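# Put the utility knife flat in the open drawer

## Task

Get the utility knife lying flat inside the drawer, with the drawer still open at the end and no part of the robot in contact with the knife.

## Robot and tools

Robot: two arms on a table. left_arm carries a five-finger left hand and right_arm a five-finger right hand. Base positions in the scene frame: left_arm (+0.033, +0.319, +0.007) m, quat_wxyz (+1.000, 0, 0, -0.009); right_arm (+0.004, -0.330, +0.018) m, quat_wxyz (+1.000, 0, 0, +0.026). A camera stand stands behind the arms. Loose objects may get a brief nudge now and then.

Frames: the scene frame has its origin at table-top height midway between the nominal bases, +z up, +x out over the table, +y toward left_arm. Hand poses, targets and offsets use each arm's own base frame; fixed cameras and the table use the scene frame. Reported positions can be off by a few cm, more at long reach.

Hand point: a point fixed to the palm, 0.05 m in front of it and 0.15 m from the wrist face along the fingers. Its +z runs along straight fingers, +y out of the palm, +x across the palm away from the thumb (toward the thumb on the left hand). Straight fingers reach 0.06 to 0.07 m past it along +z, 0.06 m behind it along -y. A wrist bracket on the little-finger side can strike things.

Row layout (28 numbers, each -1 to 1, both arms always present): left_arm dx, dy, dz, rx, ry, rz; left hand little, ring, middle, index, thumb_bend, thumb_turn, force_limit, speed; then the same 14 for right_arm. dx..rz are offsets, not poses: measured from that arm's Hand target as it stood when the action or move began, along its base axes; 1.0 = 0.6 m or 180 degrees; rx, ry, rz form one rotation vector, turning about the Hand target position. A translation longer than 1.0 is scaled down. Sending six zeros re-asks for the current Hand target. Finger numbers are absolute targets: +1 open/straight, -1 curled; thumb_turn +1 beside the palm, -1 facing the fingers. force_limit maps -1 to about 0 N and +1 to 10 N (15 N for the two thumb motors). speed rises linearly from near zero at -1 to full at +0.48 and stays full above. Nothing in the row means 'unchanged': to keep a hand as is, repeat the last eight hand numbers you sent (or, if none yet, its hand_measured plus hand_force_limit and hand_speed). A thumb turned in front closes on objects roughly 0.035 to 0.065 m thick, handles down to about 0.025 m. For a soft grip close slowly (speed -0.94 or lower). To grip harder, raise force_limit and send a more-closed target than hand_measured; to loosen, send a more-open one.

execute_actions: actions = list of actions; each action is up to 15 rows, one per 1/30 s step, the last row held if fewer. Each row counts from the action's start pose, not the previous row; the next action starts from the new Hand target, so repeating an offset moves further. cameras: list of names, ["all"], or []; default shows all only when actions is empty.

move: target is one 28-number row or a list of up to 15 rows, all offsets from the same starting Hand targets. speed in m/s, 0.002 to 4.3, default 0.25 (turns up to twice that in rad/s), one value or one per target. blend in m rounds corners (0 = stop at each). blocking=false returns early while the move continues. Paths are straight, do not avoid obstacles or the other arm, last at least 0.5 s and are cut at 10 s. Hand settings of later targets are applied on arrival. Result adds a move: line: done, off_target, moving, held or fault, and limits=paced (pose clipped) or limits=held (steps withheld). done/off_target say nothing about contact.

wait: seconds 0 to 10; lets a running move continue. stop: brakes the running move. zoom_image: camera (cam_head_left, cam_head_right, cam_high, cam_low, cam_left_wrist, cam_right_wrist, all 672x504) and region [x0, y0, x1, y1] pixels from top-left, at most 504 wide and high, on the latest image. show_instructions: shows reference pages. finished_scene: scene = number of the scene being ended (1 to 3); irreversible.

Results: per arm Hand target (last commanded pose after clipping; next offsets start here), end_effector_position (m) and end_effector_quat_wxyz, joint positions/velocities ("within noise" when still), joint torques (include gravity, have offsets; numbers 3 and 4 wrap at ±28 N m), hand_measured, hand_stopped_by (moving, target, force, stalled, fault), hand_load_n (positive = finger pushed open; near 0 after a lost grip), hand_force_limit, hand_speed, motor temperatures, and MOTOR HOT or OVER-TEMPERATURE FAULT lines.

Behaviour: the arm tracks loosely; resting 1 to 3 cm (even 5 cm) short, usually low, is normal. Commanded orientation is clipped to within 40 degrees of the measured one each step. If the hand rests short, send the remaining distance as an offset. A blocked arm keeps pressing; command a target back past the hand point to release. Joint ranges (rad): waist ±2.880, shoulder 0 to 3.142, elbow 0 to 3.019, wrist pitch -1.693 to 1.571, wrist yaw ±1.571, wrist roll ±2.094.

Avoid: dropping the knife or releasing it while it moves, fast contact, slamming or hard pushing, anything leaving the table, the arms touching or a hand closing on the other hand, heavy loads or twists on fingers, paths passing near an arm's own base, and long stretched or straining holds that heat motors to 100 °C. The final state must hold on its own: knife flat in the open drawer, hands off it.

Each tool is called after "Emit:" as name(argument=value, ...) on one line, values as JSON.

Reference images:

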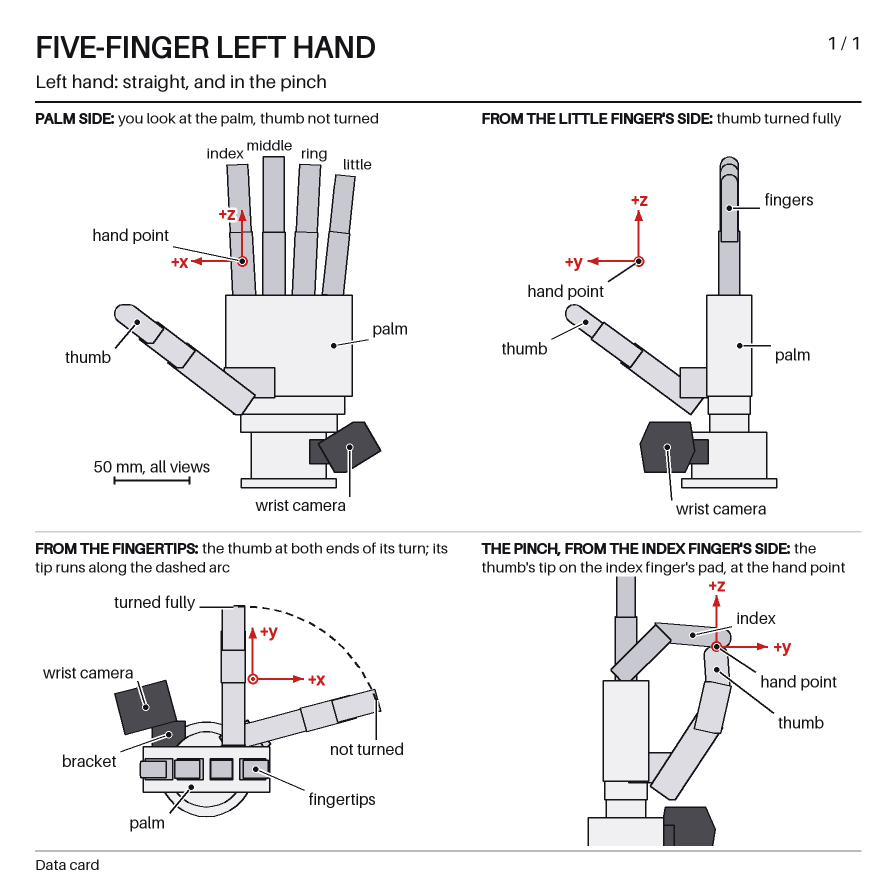

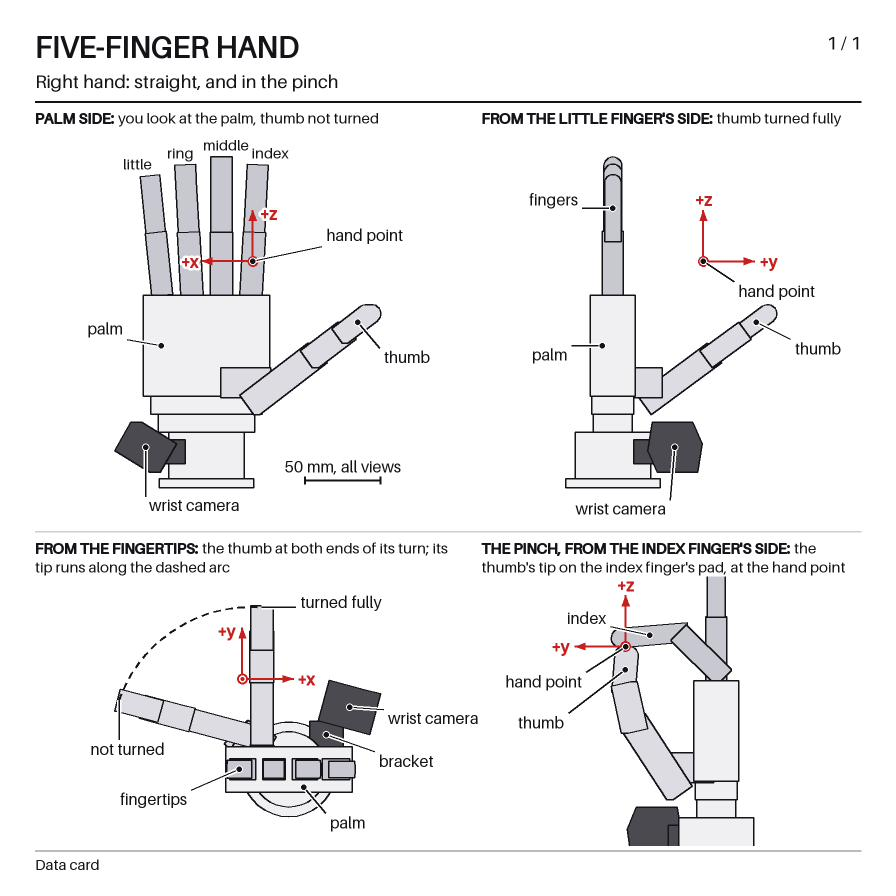

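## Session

Emit:
execute_actions(actions=[])

Scene clock: 0.00 s.
left_arm: end_effector_position=(+0.0154, +0.2525, +0.1678) hand_measured=(+1.000, +1.000, +1.000, +1.000, +1.000, +1.000) hand_load_n=(+0.0, +0.0, +0.0, +0.0, +0.0, +0.0) hand_stopped_by=(target, target, target, target, target, target) hand_force_limit=0.00 hand_speed=-0.80 end_effector_quat_wxyz=(-0.118, +0.878, +0.286, +0.366) | right_arm: end_effector_position=(+0.3250, +0.1775, +0.2295) hand_measured=(+1.000, +1.000, +1.000, +1.000, +1.000, +1.000) hand_load_n=(+0.0, +0.0, +0.0, +0.0, +0.0, +0.0) hand_stopped_by=(target, target, target, target, target, target) hand_force_limit=0.00 hand_speed=-0.80 end_effector_quat_wxyz=(+0.022, +0.732, -0.005, +0.681)
Joint positions: left_arm=[2.196 1.069 0.698 -1.196 0.789 -0.007] | right_arm=[1.068 1.033 0.463 0.413 1.102 -1.455]
Joint velocities: within noise
Joint torques (N m): no reading
Motor temperatures (°C): left_arm=[30 26 27 25 28 28] | right_arm=[29 26 28 25 28 28]
Heat: left arm: hottest waist 30 °C; right arm: hottest waist 29 °C.
Hand target: left_arm +0.0111, +0.2585, +0.1745; -0.128, +0.879, +0.282, +0.362 | right_arm +0.3275, +0.1820, +0.2374; +0.015, +0.729, -0.011, +0.685

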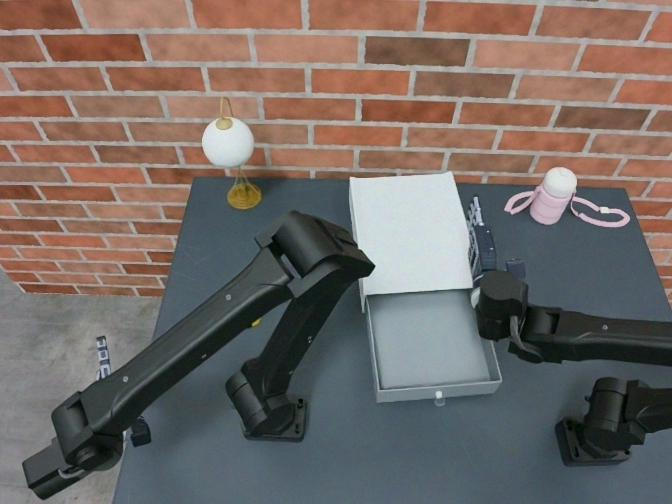

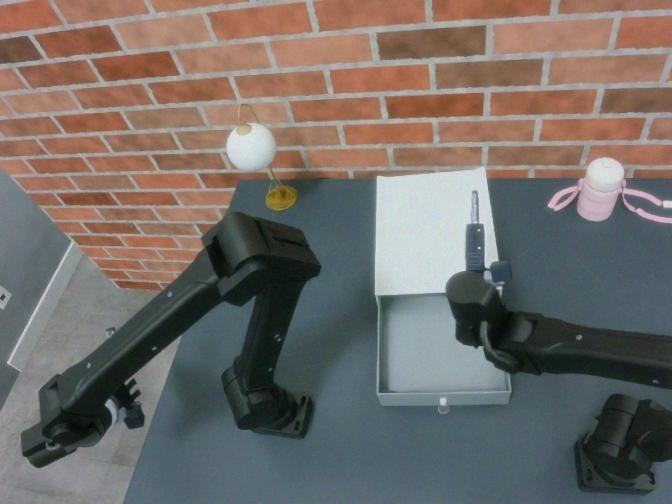

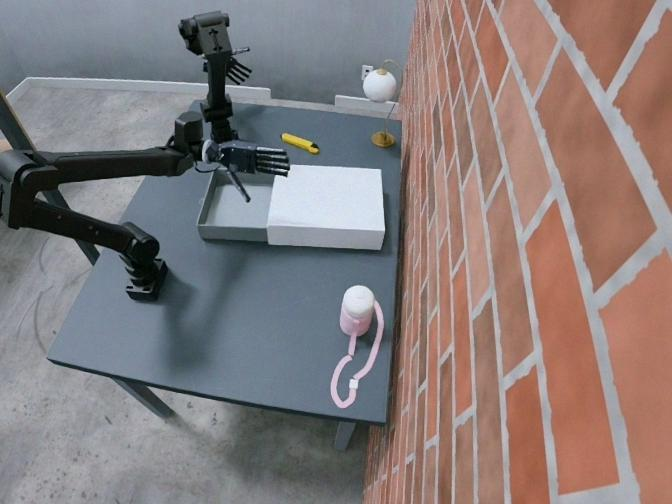

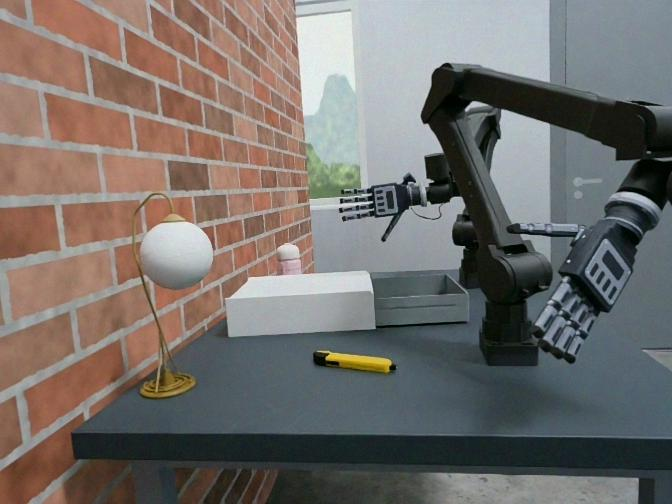

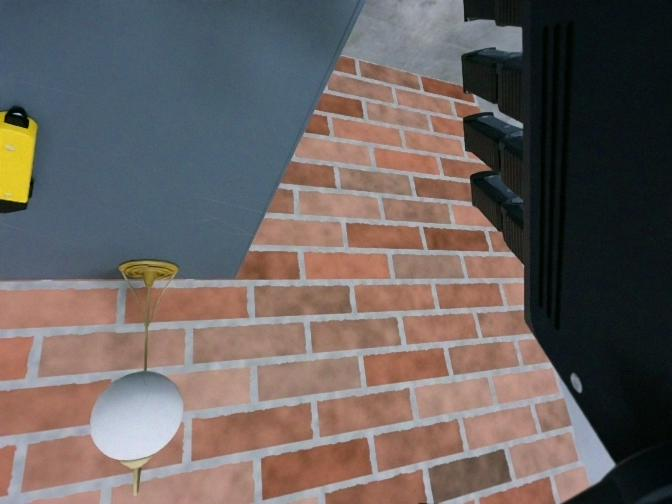

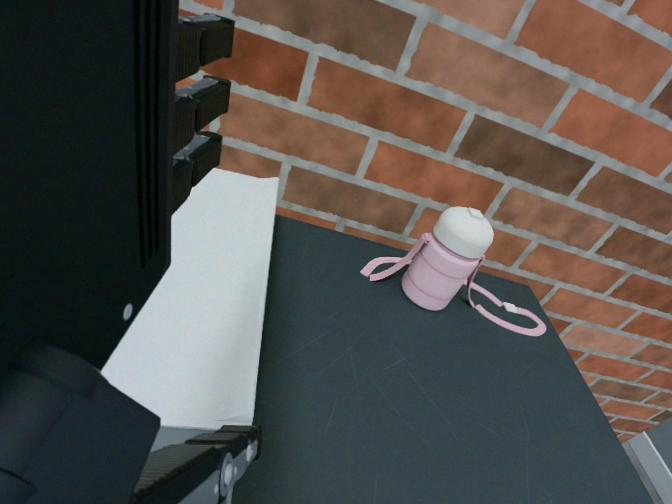

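Emit:
move(target=[[0.3815,0.069,0.126,0.272,0.2305,-0.2681,-0.1,-0.1,-0.1,-0.1,0.9,-1,0,0.3,0.0,-0.33,0.02,0,0,-0.18,1,1,1,1,1,1,0,-0.8],[0.4998,-0.354,-0.041,0.2232,0.2686,-0.1687,-0.1,-0.1,-0.1,-0.1,0.9,-1,0,0.3,-0.034,-0.662,0,0,0,-0.3556,1,1,1,1,1,1,0,-0.8]], speed=0.35, blend=[0.05,0], cameras=["cam_head_left","cam_head_right","cam_high","cam_low","cam_left_wrist"])

Emit:
zoom_image(camera="cam_low", region=[270, 230, 440, 390])

Scene clock: 7.87 s.
left_arm: end_effector_position=(+0.2905, +0.0522, +0.1276) hand_measured=(-0.100, -0.100, -0.100, -0.100, +0.900, -1.000) hand_load_n=(+0.0, +0.0, +0.0, +0.0, +0.0, +0.0) hand_stopped_by=(target, target, target, target, target, target) hand_force_limit=0.00 hand_speed=0.30 end_effector_quat_wxyz=(-0.415, +0.893, -0.168, +0.052) | right_arm: end_effector_position=(+0.2942, -0.2128, +0.2168) hand_measured=(+1.000, +1.000, +1.000, +1.000, +1.000, +1.000) hand_load_n=(+0.0, +0.0, +0.0, +0.0, +0.0, +0.0) hand_stopped_by=(target, target, target, target, target, target) hand_force_limit=0.00 hand_speed=-0.80 end_effector_quat_wxyz=(+0.382, +0.625, -0.390, +0.558)
Joint positions: left_arm=[-0.176 0.95 0.674 -1.14 -0.852 -1.304] | right_arm=[-0.046 1.03 0.435 0.401 1.104 -1.44]
Joint torques (N m): left_arm=[-1.2 -1.26 13.65 0.08 -0.93 -0.12] | right_arm=[-1.38 -5.54 9.47 1.55 0.13 -0.16]
Heat: left arm: hottest waist 30 °C; right arm: hottest waist 29 °C.
Hand target: left_arm +0.3110, +0.0461, +0.1500; -0.416, +0.892, -0.158, +0.074 | right_arm +0.3070, -0.2152, +0.2374; +0.376, +0.612, -0.396, +0.572
Off the commanded pose: left_arm 0.031 m, 3 deg | right_arm 0.024 m, 3 deg.
move: off_target (left_arm, right_arm)
Images, in order (width x height): cam_head_left 672x504, cam_head_right 672x504, cam_high 672x504, cam_low 672x504, cam_left_wrist 672x504.

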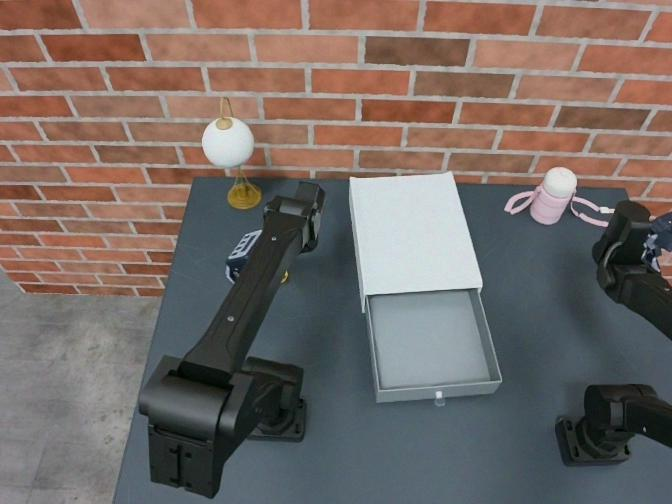

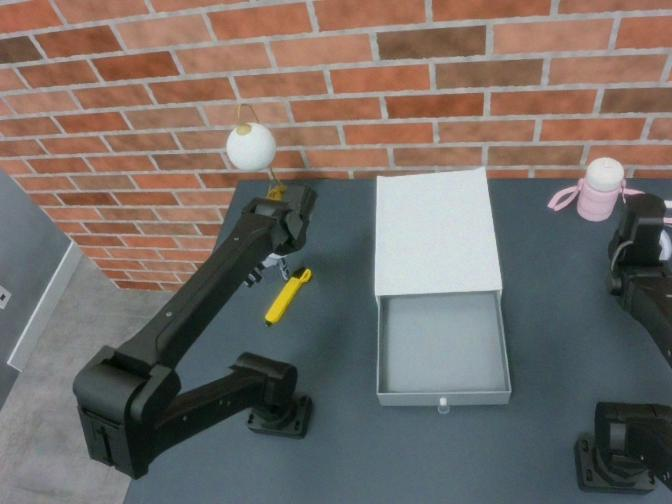

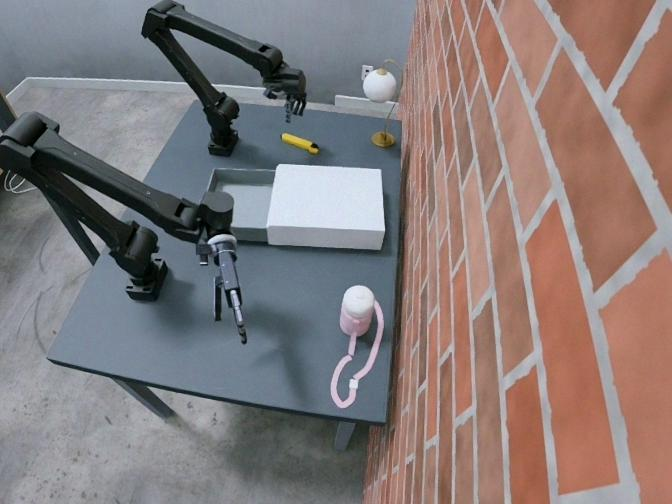

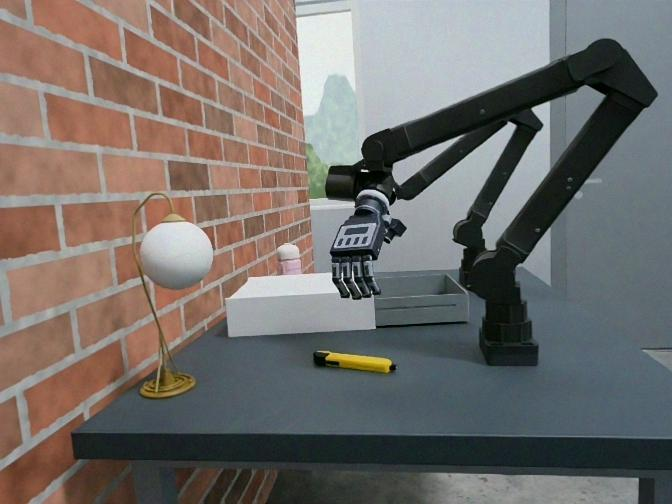

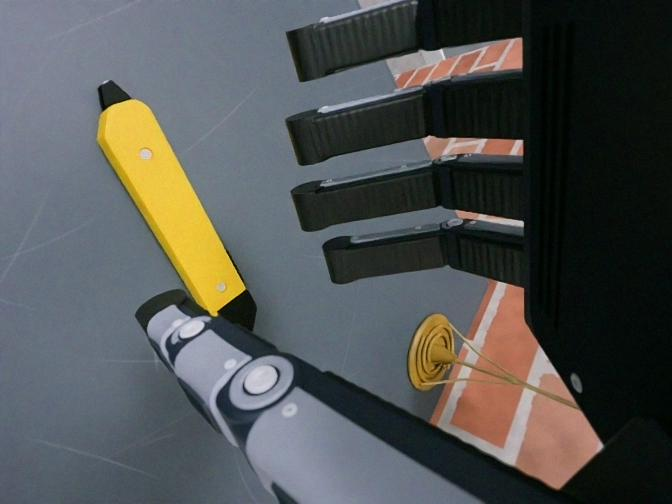

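Scaled by 2.965.

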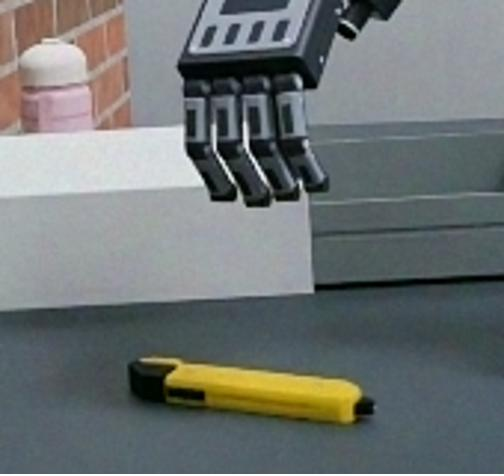

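Emit:
move(target=[0.0067,0.031,-0.1667,0,0,0.011,-0.1,-0.1,-0.1,-0.1,0.9,-1,0,0.3,0,0,0,0,0,0,1,1,1,1,1,1,0,-0.8], speed=0.25, cameras=["cam_head_right","cam_high","cam_low","cam_left_wrist"])

Emit:
zoom_image(camera="cam_low", region=[270, 230, 440, 390])

Emit:
zoom_image(camera="cam_high", region=[250, 80, 350, 180])

Scene clock: 11.90 s.
left_arm: end_effector_position=(+0.3150, +0.0623, +0.0513) hand_measured=(-0.100, -0.100, -0.100, -0.100, +0.900, -1.000) hand_load_n=(+0.0, +0.0, +0.0, +0.0, +0.0, +0.0) hand_stopped_by=(target, target, target, target, target, target) hand_force_limit=0.00 hand_speed=0.30 end_effector_quat_wxyz=(-0.418, +0.895, -0.141, +0.068) | right_arm: end_effector_position=(+0.2942, -0.2128, +0.2168) hand_measured=(+1.000, +1.000, +1.000, +1.000, +1.000, +1.000) hand_load_n=(+0.0, +0.0, +0.0, +0.0, +0.0, +0.0) hand_stopped_by=(target, target, target, target, target, target) hand_force_limit=0.00 hand_speed=-0.80 end_effector_quat_wxyz=(+0.382, +0.625, -0.390, +0.558)
Joint positions: left_arm=[-0.129 1.113 0.543 -0.78 -0.853 -1.286] | right_arm=[-0.046 1.03 0.435 0.401 1.104 -1.44]
Joint torques (N m): left_arm=[0.56 -3.6 7.5 1.05 -0.62 0.2] | right_arm=[-1.38 -5.42 9.43 1.61 0.13 -0.16]
Heat: left arm: hottest waist 30 °C; right arm: hottest elbow 30 °C.
Hand target: left_arm +0.3149, +0.0648, +0.0499; -0.418, +0.895, -0.142, +0.066 | right_arm +0.3070, -0.2152, +0.2374; +0.376, +0.612, -0.396, +0.572
Off the commanded pose: left_arm 0.003 m, 0 deg | right_arm 0.024 m, 2 deg.
move: off_target (right_arm)
Images, in order (width x height): cam_head_right 672x504, cam_high 672x504, cam_low 672x504, cam_left_wrist 672x504.

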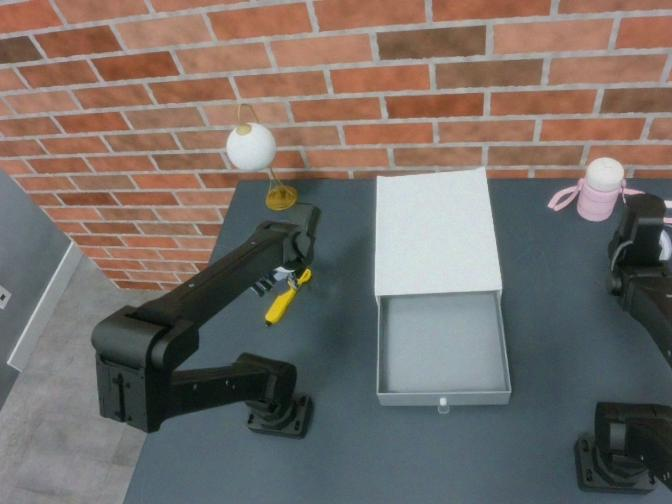

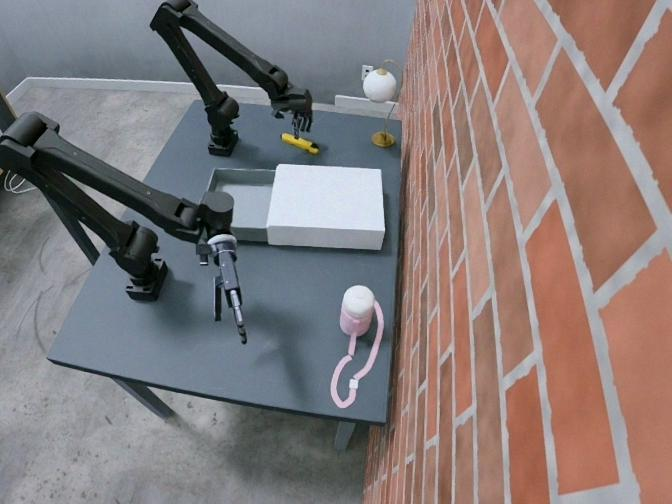

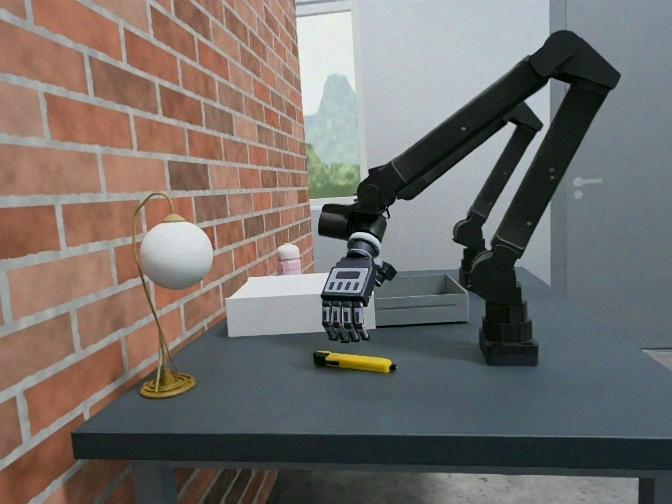

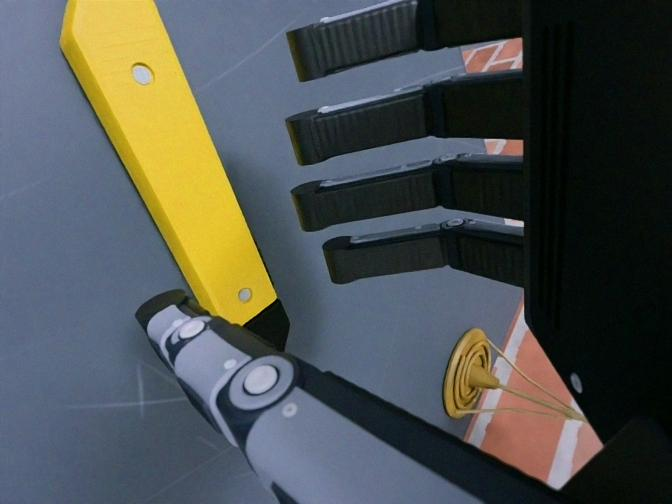

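Scaled by 2.965.

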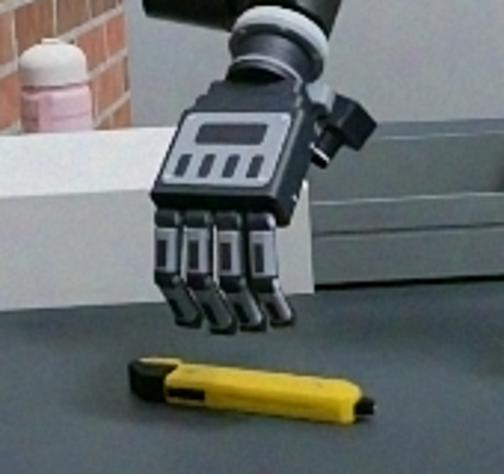

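Scaled by 5.040.

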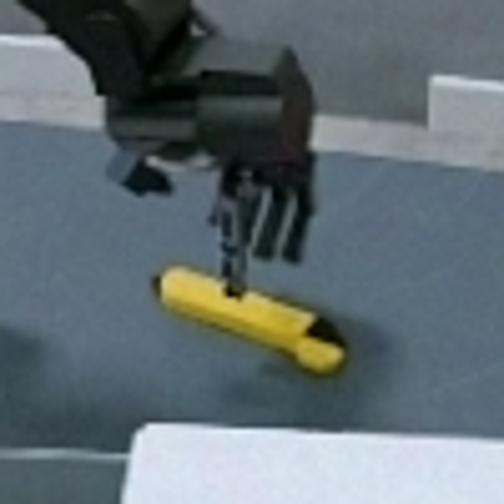

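Emit:
move(target=[-0.009,0.008,-0.05,0,0,0,-0.1,-0.1,-0.1,-0.1,0.9,-1,0,0.3,0,0,0,0,0,0,1,1,1,1,1,1,0,-0.8], speed=0.15, cameras=["cam_high","cam_left_wrist"])

Emit:
zoom_image(camera="cam_high", region=[260, 100, 340, 180])

Scene clock: 14.93 s.
left_arm: end_effector_position=(+0.3130, +0.0664, +0.0258) hand_measured=(-0.100, -0.100, -0.100, -0.100, +0.900, -1.000) hand_load_n=(+0.0, +0.0, +0.0, +0.0, +0.0, +0.0) hand_stopped_by=(target, target, target, target, target, target) hand_force_limit=0.00 hand_speed=0.30 end_effector_quat_wxyz=(-0.419, +0.894, -0.139, +0.074) | right_arm: end_effector_position=(+0.2942, -0.2128, +0.2168) hand_measured=(+1.000, +1.000, +1.000, +1.000, +1.000, +1.000) hand_load_n=(+0.0, +0.0, +0.0, +0.0, +0.0, +0.0) hand_stopped_by=(target, target, target, target, target, target) hand_force_limit=0.00 hand_speed=-0.80 end_effector_quat_wxyz=(+0.382, +0.625, -0.390, +0.558)
Joint positions: left_arm=[-0.114 1.152 0.483 -0.649 -0.851 -1.262] | right_arm=[-0.046 1.03 0.435 0.401 1.104 -1.44]
Joint torques (N m): left_arm=[0.67 -2.9 6.65 1.09 -0.55 0.13] | right_arm=[-1.38 -5.6 9.47 1.57 0.13 -0.14]
Heat: left arm: hottest waist 30 °C; right arm: hottest elbow 31 °C.
Hand target: left_arm +0.3095, +0.0696, +0.0199; -0.418, +0.895, -0.142, +0.066 | right_arm +0.3070, -0.2152, +0.2374; +0.376, +0.612, -0.396, +0.572
Off the commanded pose: left_arm 0.008 m, 1 deg | right_arm 0.024 m, 2 deg.
move: off_target (right_arm)
Images, in order (width x height): cam_high 672x504, cam_left_wrist 672x504.

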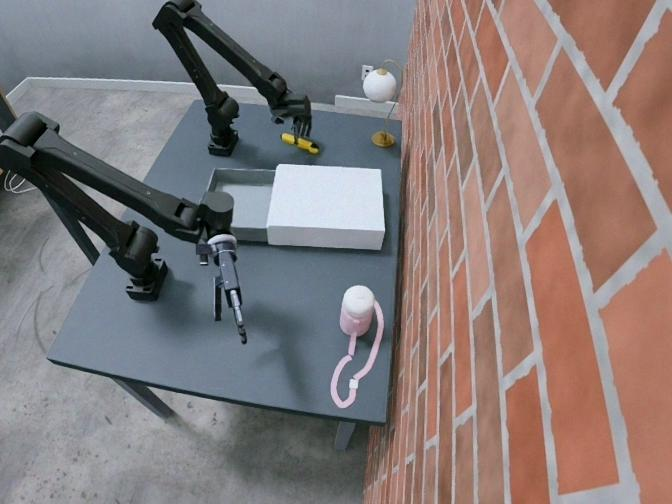

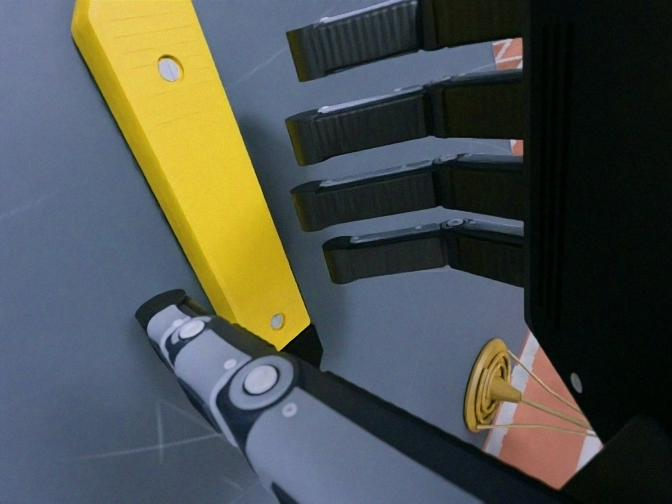

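Scaled by 6.300.

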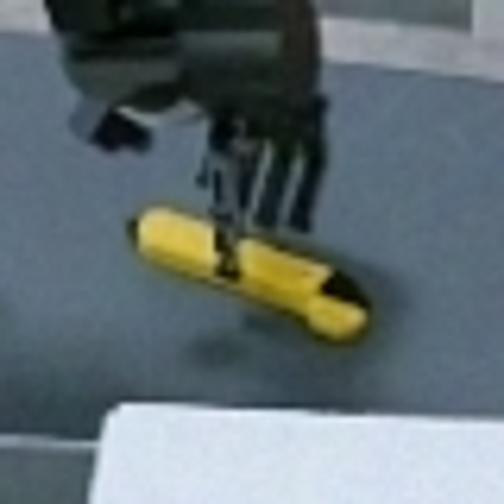

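Emit:
move(target=[[0.0017,0.006,0,0,0,0,-0.1,-0.1,-0.1,-0.1,0.9,-1,0,0.3,0,0,0,0,0,0,1,1,1,1,1,1,0,-0.8],[0.0017,0.006,-0.0365,0,0,0,-0.1,-0.1,-0.1,-0.1,0.9,-1,0,0.3,0,0,0,0,0,0,1,1,1,1,1,1,0,-0.8]], speed=0.1, blend=[0.003,0], cameras=["cam_low","cam_left_wrist"])

Emit:
zoom_image(camera="cam_low", region=[290, 290, 410, 390])

Scene clock: 16.90 s.
left_arm: end_effector_position=(+0.3147, +0.0700, +0.0038) hand_measured=(-0.100, -0.100, -0.100, -0.100, +0.900, -1.000) hand_load_n=(+0.0, +0.0, +0.0, +0.0, +0.0, +0.0) hand_stopped_by=(target, target, target, target, target, target) hand_force_limit=0.00 hand_speed=0.30 end_effector_quat_wxyz=(-0.419, +0.894, -0.139, +0.074) | right_arm: end_effector_position=(+0.2942, -0.2128, +0.2168) hand_measured=(+1.000, +1.000, +1.000, +1.000, +1.000, +1.000) hand_load_n=(+0.0, +0.0, +0.0, +0.0, +0.0, +0.0) hand_stopped_by=(target, target, target, target, target, target) hand_force_limit=0.00 hand_speed=-0.80 end_effector_quat_wxyz=(+0.382, +0.625, -0.390, +0.558)
Joint positions: left_arm=[-0.099 1.216 0.452 -0.538 -0.847 -1.24] | right_arm=[-0.046 1.03 0.435 0.401 1.104 -1.44]
Joint torques (N m): left_arm=[0.67 -3.37 6.09 1.2 -0.55 0.19] | right_arm=[-1.26 -5.6 9.44 1.51 0.14 -0.16]
Heat: left arm: hottest waist 30 °C; right arm: hottest elbow 31 °C.
Hand target: left_arm +0.3106, +0.0732, -0.0020; -0.418, +0.895, -0.142, +0.066 | right_arm +0.3070, -0.2152, +0.2374; +0.376, +0.612, -0.396, +0.572
Off the commanded pose: left_arm 0.008 m, 1 deg | right_arm 0.024 m, 2 deg.
move: off_target (right_arm); blend cut to 0.002 m at target 1
Images, in order (width x height): cam_low 672x504, cam_left_wrist 672x504.

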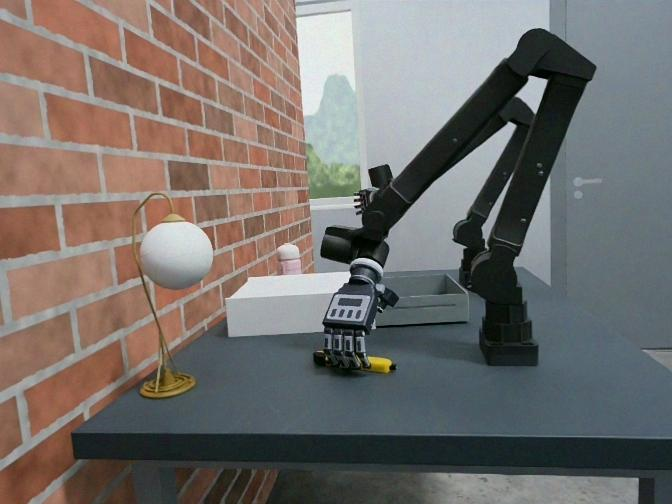

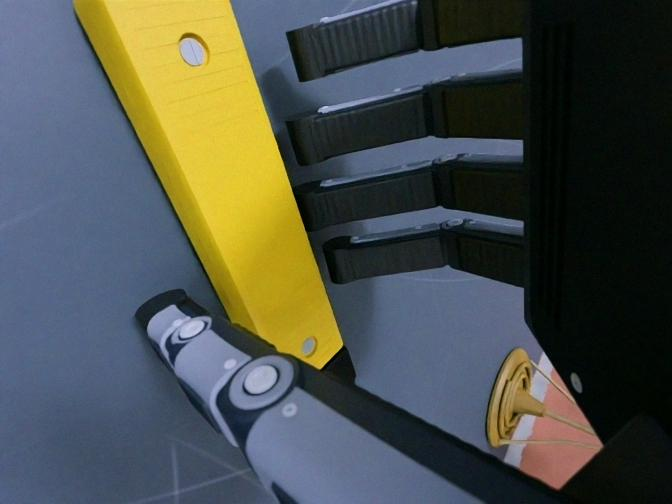

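Scaled by 4.200.

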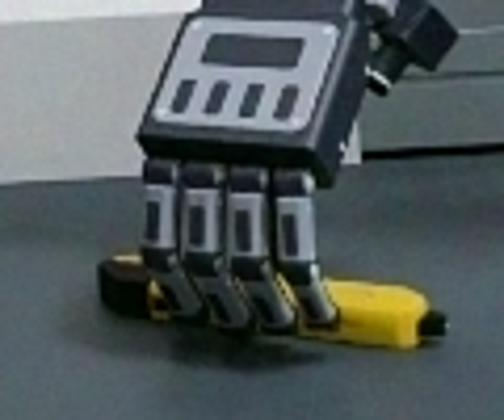

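Emit:
move(target=[0,0,0.004,0,0,0,-0.1,-0.1,-0.1,-0.1,0.0,-1,0,-0.8,0,0,0,0,0,0,1,1,1,1,1,1,0,-0.8], speed=0.06, cameras=["cam_left_wrist"])

Scene clock: 18.70 s.
left_arm: end_effector_position=(+0.3146, +0.0699, +0.0038) hand_measured=(-0.100, -0.100, -0.100, -0.100, +0.592, -1.000) hand_load_n=(+0.0, +0.0, +4.5, +1.5, +7.5, +1.0) hand_stopped_by=(target, target, target, target, force, target) hand_force_limit=0.00 hand_speed=-0.80 end_effector_quat_wxyz=(-0.418, +0.894, -0.140, +0.074) | right_arm: end_effector_position=(+0.2942, -0.2128, +0.2168) hand_measured=(+1.000, +1.000, +1.000, +1.000, +1.000, +1.000) hand_load_n=(+0.0, +0.0, +0.0, +0.0, +0.0, +0.0) hand_stopped_by=(target, target, target, target, target, target) hand_force_limit=0.00 hand_speed=-0.80 end_effector_quat_wxyz=(+0.382, +0.625, -0.390, +0.558)
Joint positions: left_arm=[-0.099 1.216 0.452 -0.538 -0.846 -1.238] | right_arm=[-0.046 1.03 0.435 0.401 1.104 -1.44]
Joint torques (N m): left_arm=[0.67 -3.96 6.37 0.73 -0.57 0.17] | right_arm=[-1.38 -5.66 9.44 1.55 0.13 -0.17]
Heat: left arm: hottest waist 30 °C; right arm: hottest elbow 32 °C.
Hand target: left_arm +0.3105, +0.0732, +0.0004; -0.418, +0.895, -0.142, +0.066 | right_arm +0.3070, -0.2152, +0.2374; +0.376, +0.612, -0.396, +0.572
Off the commanded pose: left_arm 0.006 m, 1 deg | right_arm 0.024 m, 2 deg.
move: off_target (right_arm)
Images, in order (width x height): cam_left_wrist 672x504.

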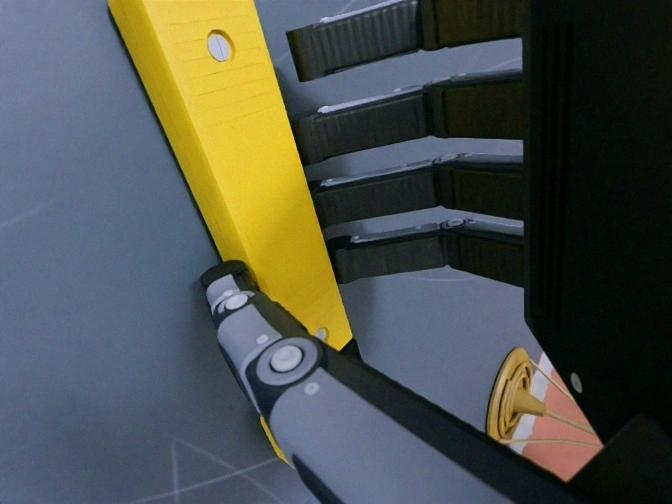

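Emit:
move(target=[[0,0,0,0,0,0,-0.1,-0.25,-0.1,-0.25,0.0,-1,-0.6,-0.85,0,0,0,0,0,0,1,1,1,1,1,1,0,-0.8],[0.03,0,0.22,0,0,0,-0.1,-0.25,-0.1,-0.25,0.0,-1,-0.6,-0.85,0,0,0,0,0,0,1,1,1,1,1,1,0,-0.8]], speed=0.15, cameras=["cam_low","cam_left_wrist"])

Scene clock: 22.13 s.
left_arm: end_effector_position=(+0.3105, +0.0722, +0.1064) hand_measured=(-0.100, -0.138, -0.100, -0.112, +0.592, -1.000) hand_load_n=(+0.0, +2.0, +3.0, +2.5, +8.0, +1.5) hand_stopped_by=(target, force, target, force, force, target) hand_force_limit=-0.60 hand_speed=-0.85 end_effector_quat_wxyz=(-0.416, +0.895, -0.155, +0.044) | right_arm: end_effector_position=(+0.2942, -0.2128, +0.2168) hand_measured=(+1.000, +1.000, +1.000, +1.000, +1.000, +1.000) hand_load_n=(+0.0, +0.0, +0.0, +0.0, +0.0, +0.0) hand_stopped_by=(target, target, target, target, target, target) hand_force_limit=0.00 hand_speed=-0.80 end_effector_quat_wxyz=(+0.382, +0.625, -0.390, +0.558)
Joint positions: left_arm=[-0.091 1.028 0.659 -0.988 -0.844 -1.223] | right_arm=[-0.046 1.03 0.435 0.401 1.104 -1.44]
Joint torques (N m): left_arm=[0.56 -4.37 13.14 0.25 -0.66 0.13] | right_arm=[-1.26 -5.66 9.44 1.59 0.12 -0.15]
Motor temperatures (°C): left_arm=[30 26 30 25 28 28] | right_arm=[29 26 33 26 28 28]
Heat: left arm: hottest waist 30 °C; right arm: hottest elbow 33 °C.
Hand target: left_arm +0.3285, +0.0732, +0.1324; -0.418, +0.895, -0.142, +0.067 | right_arm +0.3070, -0.2152, +0.2374; +0.376, +0.612, -0.396, +0.572
Off the commanded pose: left_arm 0.032 m, 3 deg | right_arm 0.024 m, 2 deg.
move: off_target (left_arm, right_arm)
Images, in order (width x height): cam_low 672x504, cam_left_wrist 672x504.

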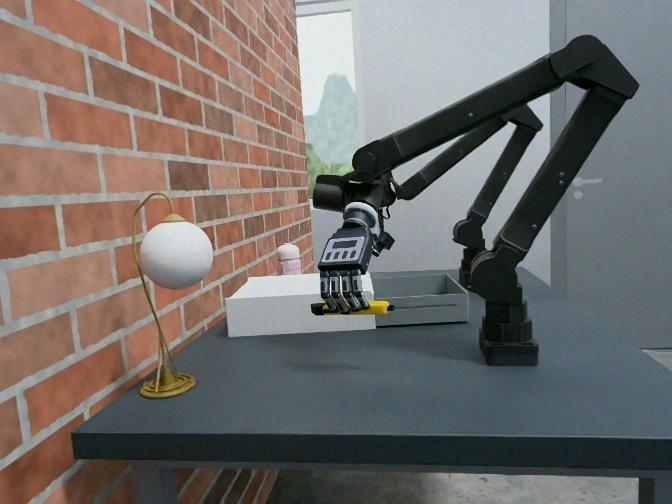

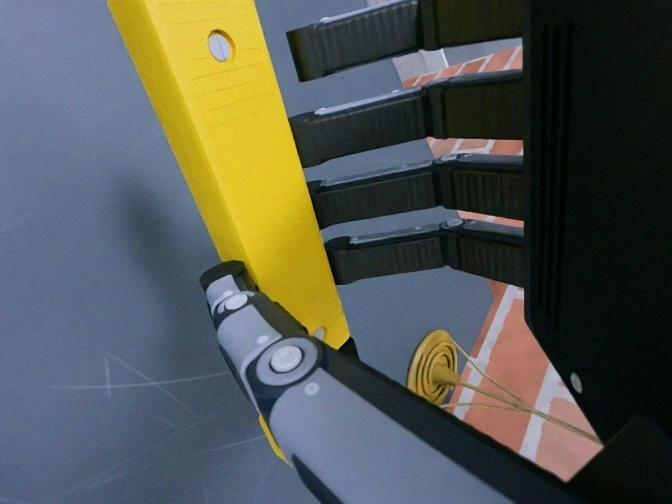

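Emit:
move(target=[[-0.0475,-0.339,0.071,0,0,-0.14,-0.1,-0.25,-0.1,-0.25,0.0,-1,-0.6,-0.85,0,0,0,0,0,0,1,1,1,1,1,1,0,-0.8],[-0.2508,-0.697,0.029,0,0,-0.328,-0.1,-0.25,-0.1,-0.25,0.0,-1,-0.6,-0.85,0,0,0,0,0,0,1,1,1,1,1,1,0,-0.8]], speed=0.25, blend=[0.05,0], cameras=["cam_head_left","cam_high","cam_low","cam_left_wrist"])

Emit:
zoom_image(camera="cam_high", region=[180, 130, 300, 260])

Scene clock: 25.23 s.
left_arm: end_effector_position=(+0.1736, -0.3214, +0.1311) hand_measured=(-0.100, -0.138, -0.100, -0.112, +0.592, -1.000) hand_load_n=(+0.0, +2.0, +3.0, +2.5, +8.5, +1.5) hand_stopped_by=(target, force, target, force, force, target) hand_force_limit=-0.60 hand_speed=-0.85 end_effector_quat_wxyz=(-0.344, +0.706, -0.568, +0.245) | right_arm: end_effector_position=(+0.2942, -0.2128, +0.2168) hand_measured=(+1.000, +1.000, +1.000, +1.000, +1.000, +1.000) hand_load_n=(+0.0, +0.0, +0.0, +0.0, +0.0, +0.0) hand_stopped_by=(target, target, target, target, target, target) hand_force_limit=0.00 hand_speed=-0.80 end_effector_quat_wxyz=(+0.382, +0.625, -0.390, +0.558)
Joint positions: left_arm=[-1.382 1.288 0.924 -1.309 -0.867 -1.646] | right_arm=[-0.046 1.03 0.435 0.401 1.104 -1.44]
Joint torques (N m): left_arm=[-0.44 -6.36 12.78 0.39 -1.01 0.17] | right_arm=[-1.2 -5.6 9.42 1.61 0.13 -0.16]
Heat: left arm: hottest elbow 31 °C; right arm: hottest elbow 33 °C.
Hand target: left_arm +0.1781, -0.3450, +0.1499; -0.331, +0.709, -0.565, +0.264 | right_arm +0.3070, -0.2152, +0.2374; +0.376, +0.612, -0.396, +0.572
Off the commanded pose: left_arm 0.030 m, 3 deg | right_arm 0.024 m, 2 deg.
move: off_target (left_arm, right_arm)
Images, in order (width x height): cam_head_left 672x504, cam_high 672x504, cam_low 672x504, cam_left_wrist 672x504.

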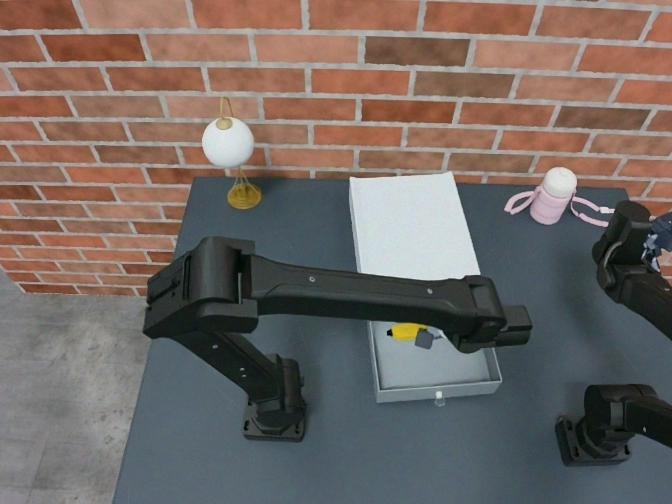

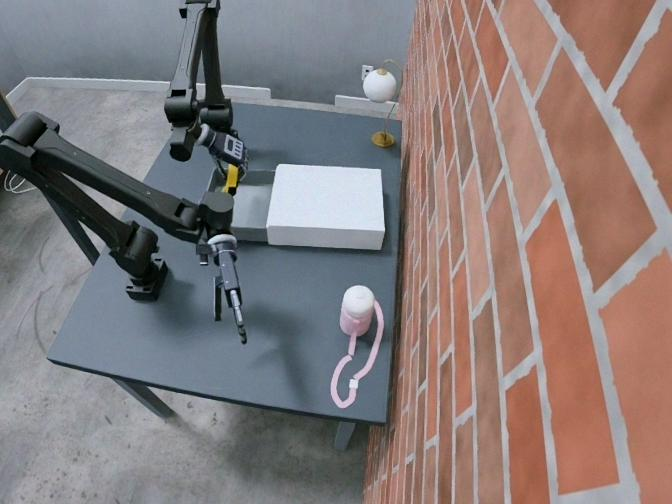

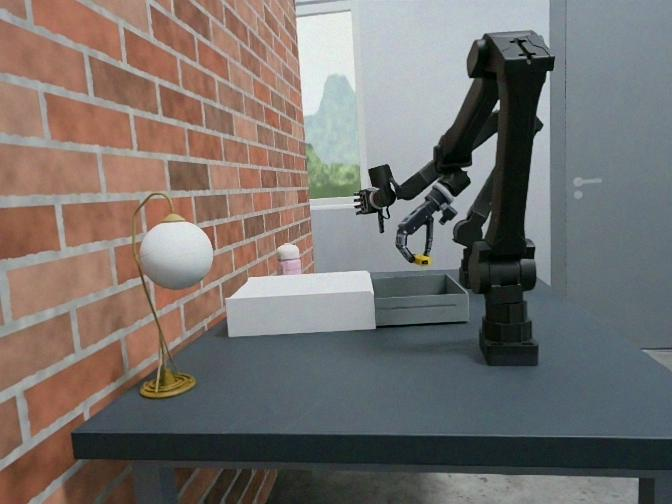

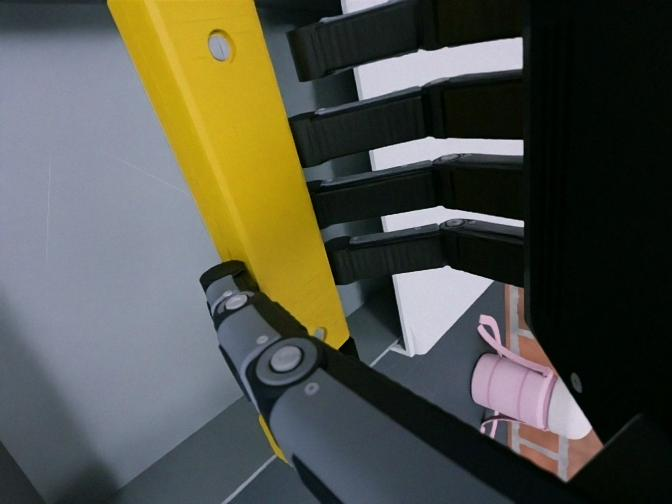

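Scaled by 3.877.

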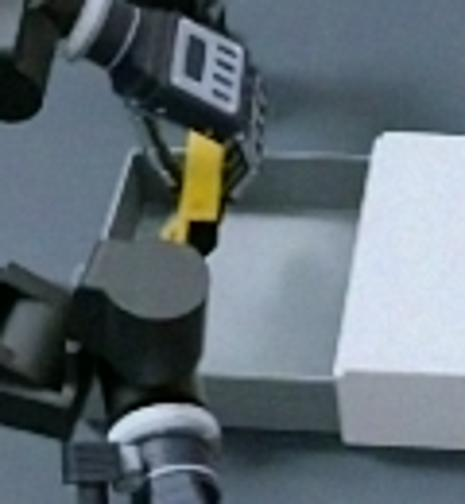

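Emit:
move(target=[0.0132,-0.0067,-0.175,0,0,0,-0.1,-0.25,-0.1,-0.25,0.0,-1,-0.6,-0.85,0,0,0,0,0,0,1,1,1,1,1,1,0,-0.8], speed=0.18, cameras=["cam_head_left","cam_low","cam_left_wrist"])

Emit:
zoom_image(camera="cam_head_left", region=[350, 270, 530, 420])

Emit:
zoom_image(camera="cam_low", region=[340, 220, 480, 340])

Scene clock: 27.97 s.
left_arm: end_effector_position=(+0.1816, -0.3510, +0.0461) hand_measured=(-0.100, -0.138, -0.100, -0.112, +0.592, -1.000) hand_load_n=(+0.0, +2.5, +3.0, +3.0, +8.0, +1.5) hand_stopped_by=(target, force, target, force, force, target) hand_force_limit=-0.60 hand_speed=-0.85 end_effector_quat_wxyz=(-0.327, +0.710, -0.565, +0.265) | right_arm: end_effector_position=(+0.2942, -0.2128, +0.2168) hand_measured=(+1.000, +1.000, +1.000, +1.000, +1.000, +1.000) hand_load_n=(+0.0, +0.0, +0.0, +0.0, +0.0, +0.0) hand_stopped_by=(target, target, target, target, target, target) hand_force_limit=0.00 hand_speed=-0.80 end_effector_quat_wxyz=(+0.382, +0.625, -0.390, +0.558)
Joint positions: left_arm=[-1.375 1.449 0.824 -0.973 -0.869 -1.614] | right_arm=[-0.046 1.03 0.435 0.401 1.104 -1.44]
Joint torques (N m): left_arm=[0.56 -8.53 6.83 0.57 -0.96 0.2] | right_arm=[-1.32 -5.54 9.46 1.58 0.12 -0.17]
Heat: left arm: hottest elbow 32 °C; right arm: hottest elbow 34 °C.
Hand target: left_arm +0.1860, -0.3490, +0.0449; -0.331, +0.709, -0.565, +0.264 | right_arm +0.3070, -0.2152, +0.2374; +0.376, +0.612, -0.396, +0.572
Off the commanded pose: left_arm 0.005 m, 0 deg | right_arm 0.024 m, 2 deg.
move: off_target (right_arm)
Images, in order (width x height): cam_head_left 672x504, cam_low 672x504, cam_left_wrist 672x504.

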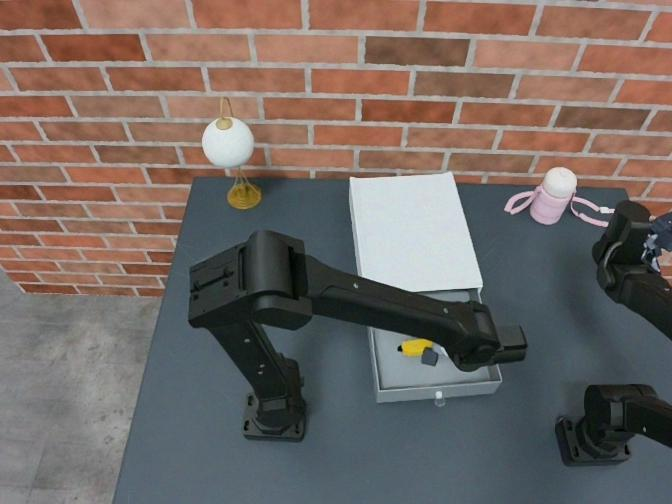

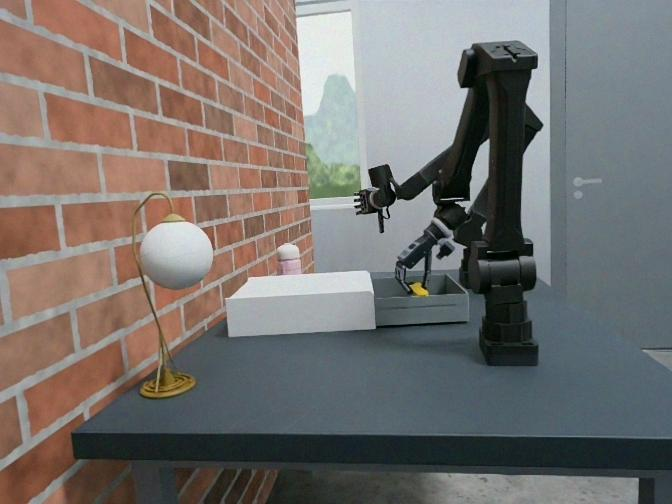

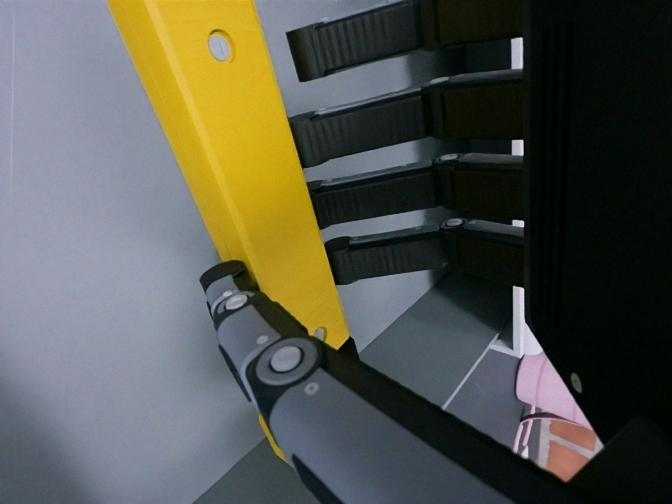

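Scaled by 2.800.

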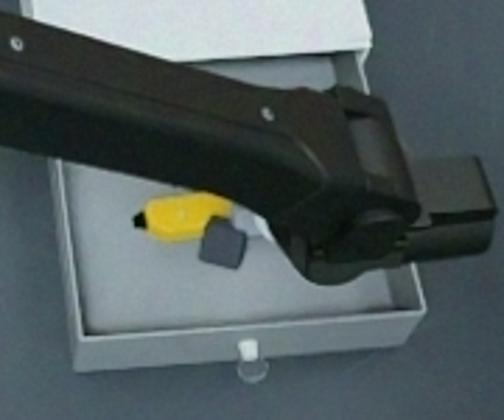

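Scaled by 3.600.

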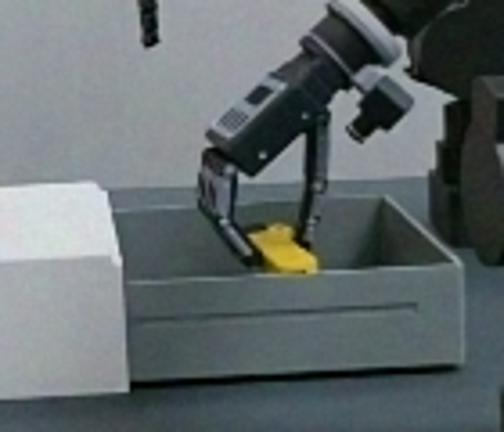

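Emit:
move(target=[[0,0,-0.05,0,0,0,-0.1,-0.25,-0.1,-0.25,0.0,-1,-0.6,-0.85,0,0,0,0,0,0,1,1,1,1,1,1,0,-0.8],[0,0,-0.068,0,0,0,-0.1,-0.25,-0.1,-0.25,0.0,-1,-0.6,-0.85,0,0,0,0,0,0,1,1,1,1,1,1,0,-0.8]], speed=[0.1,0.04], blend=[0.004,0])

Scene clock: 29.33 s.
left_arm: end_effector_position=(+0.1827, -0.3546, +0.0123) hand_measured=(-0.100, -0.138, -0.100, -0.112, +0.592, -1.000) hand_load_n=(+0.0, +1.5, +3.0, +2.5, +8.0, +1.0) hand_stopped_by=(target, force, target, force, force, target) hand_force_limit=-0.60 hand_speed=-0.85 end_effector_quat_wxyz=(-0.324, +0.711, -0.563, +0.271) | right_arm: end_effector_position=(+0.2942, -0.2128, +0.2168) hand_measured=(+1.000, +1.000, +1.000, +1.000, +1.000, +1.000) hand_load_n=(+0.0, +0.0, +0.0, +0.0, +0.0, +0.0) hand_stopped_by=(target, target, target, target, target, target) hand_force_limit=0.00 hand_speed=-0.80 end_effector_quat_wxyz=(+0.382, +0.625, -0.390, +0.558)
Joint positions: left_arm=[-1.375 1.516 0.783 -0.848 -0.871 -1.611] | right_arm=[-0.046 1.03 0.435 0.401 1.104 -1.44]
Joint torques (N m): left_arm=[0.62 -7.71 5.81 0.72 -0.85 0.18] | right_arm=[-1.32 -5.66 9.44 1.55 0.15 -0.15]
Heat: left arm: hottest elbow 32 °C; right arm: hottest elbow 34 °C.
Hand target: left_arm +0.1859, -0.3490, +0.0040; -0.331, +0.709, -0.565, +0.264 | right_arm +0.3070, -0.2152, +0.2374; +0.376, +0.612, -0.396, +0.572
Off the commanded pose: left_arm 0.010 m, 1 deg | right_arm 0.024 m, 2 deg.
move: off_target (right_arm)


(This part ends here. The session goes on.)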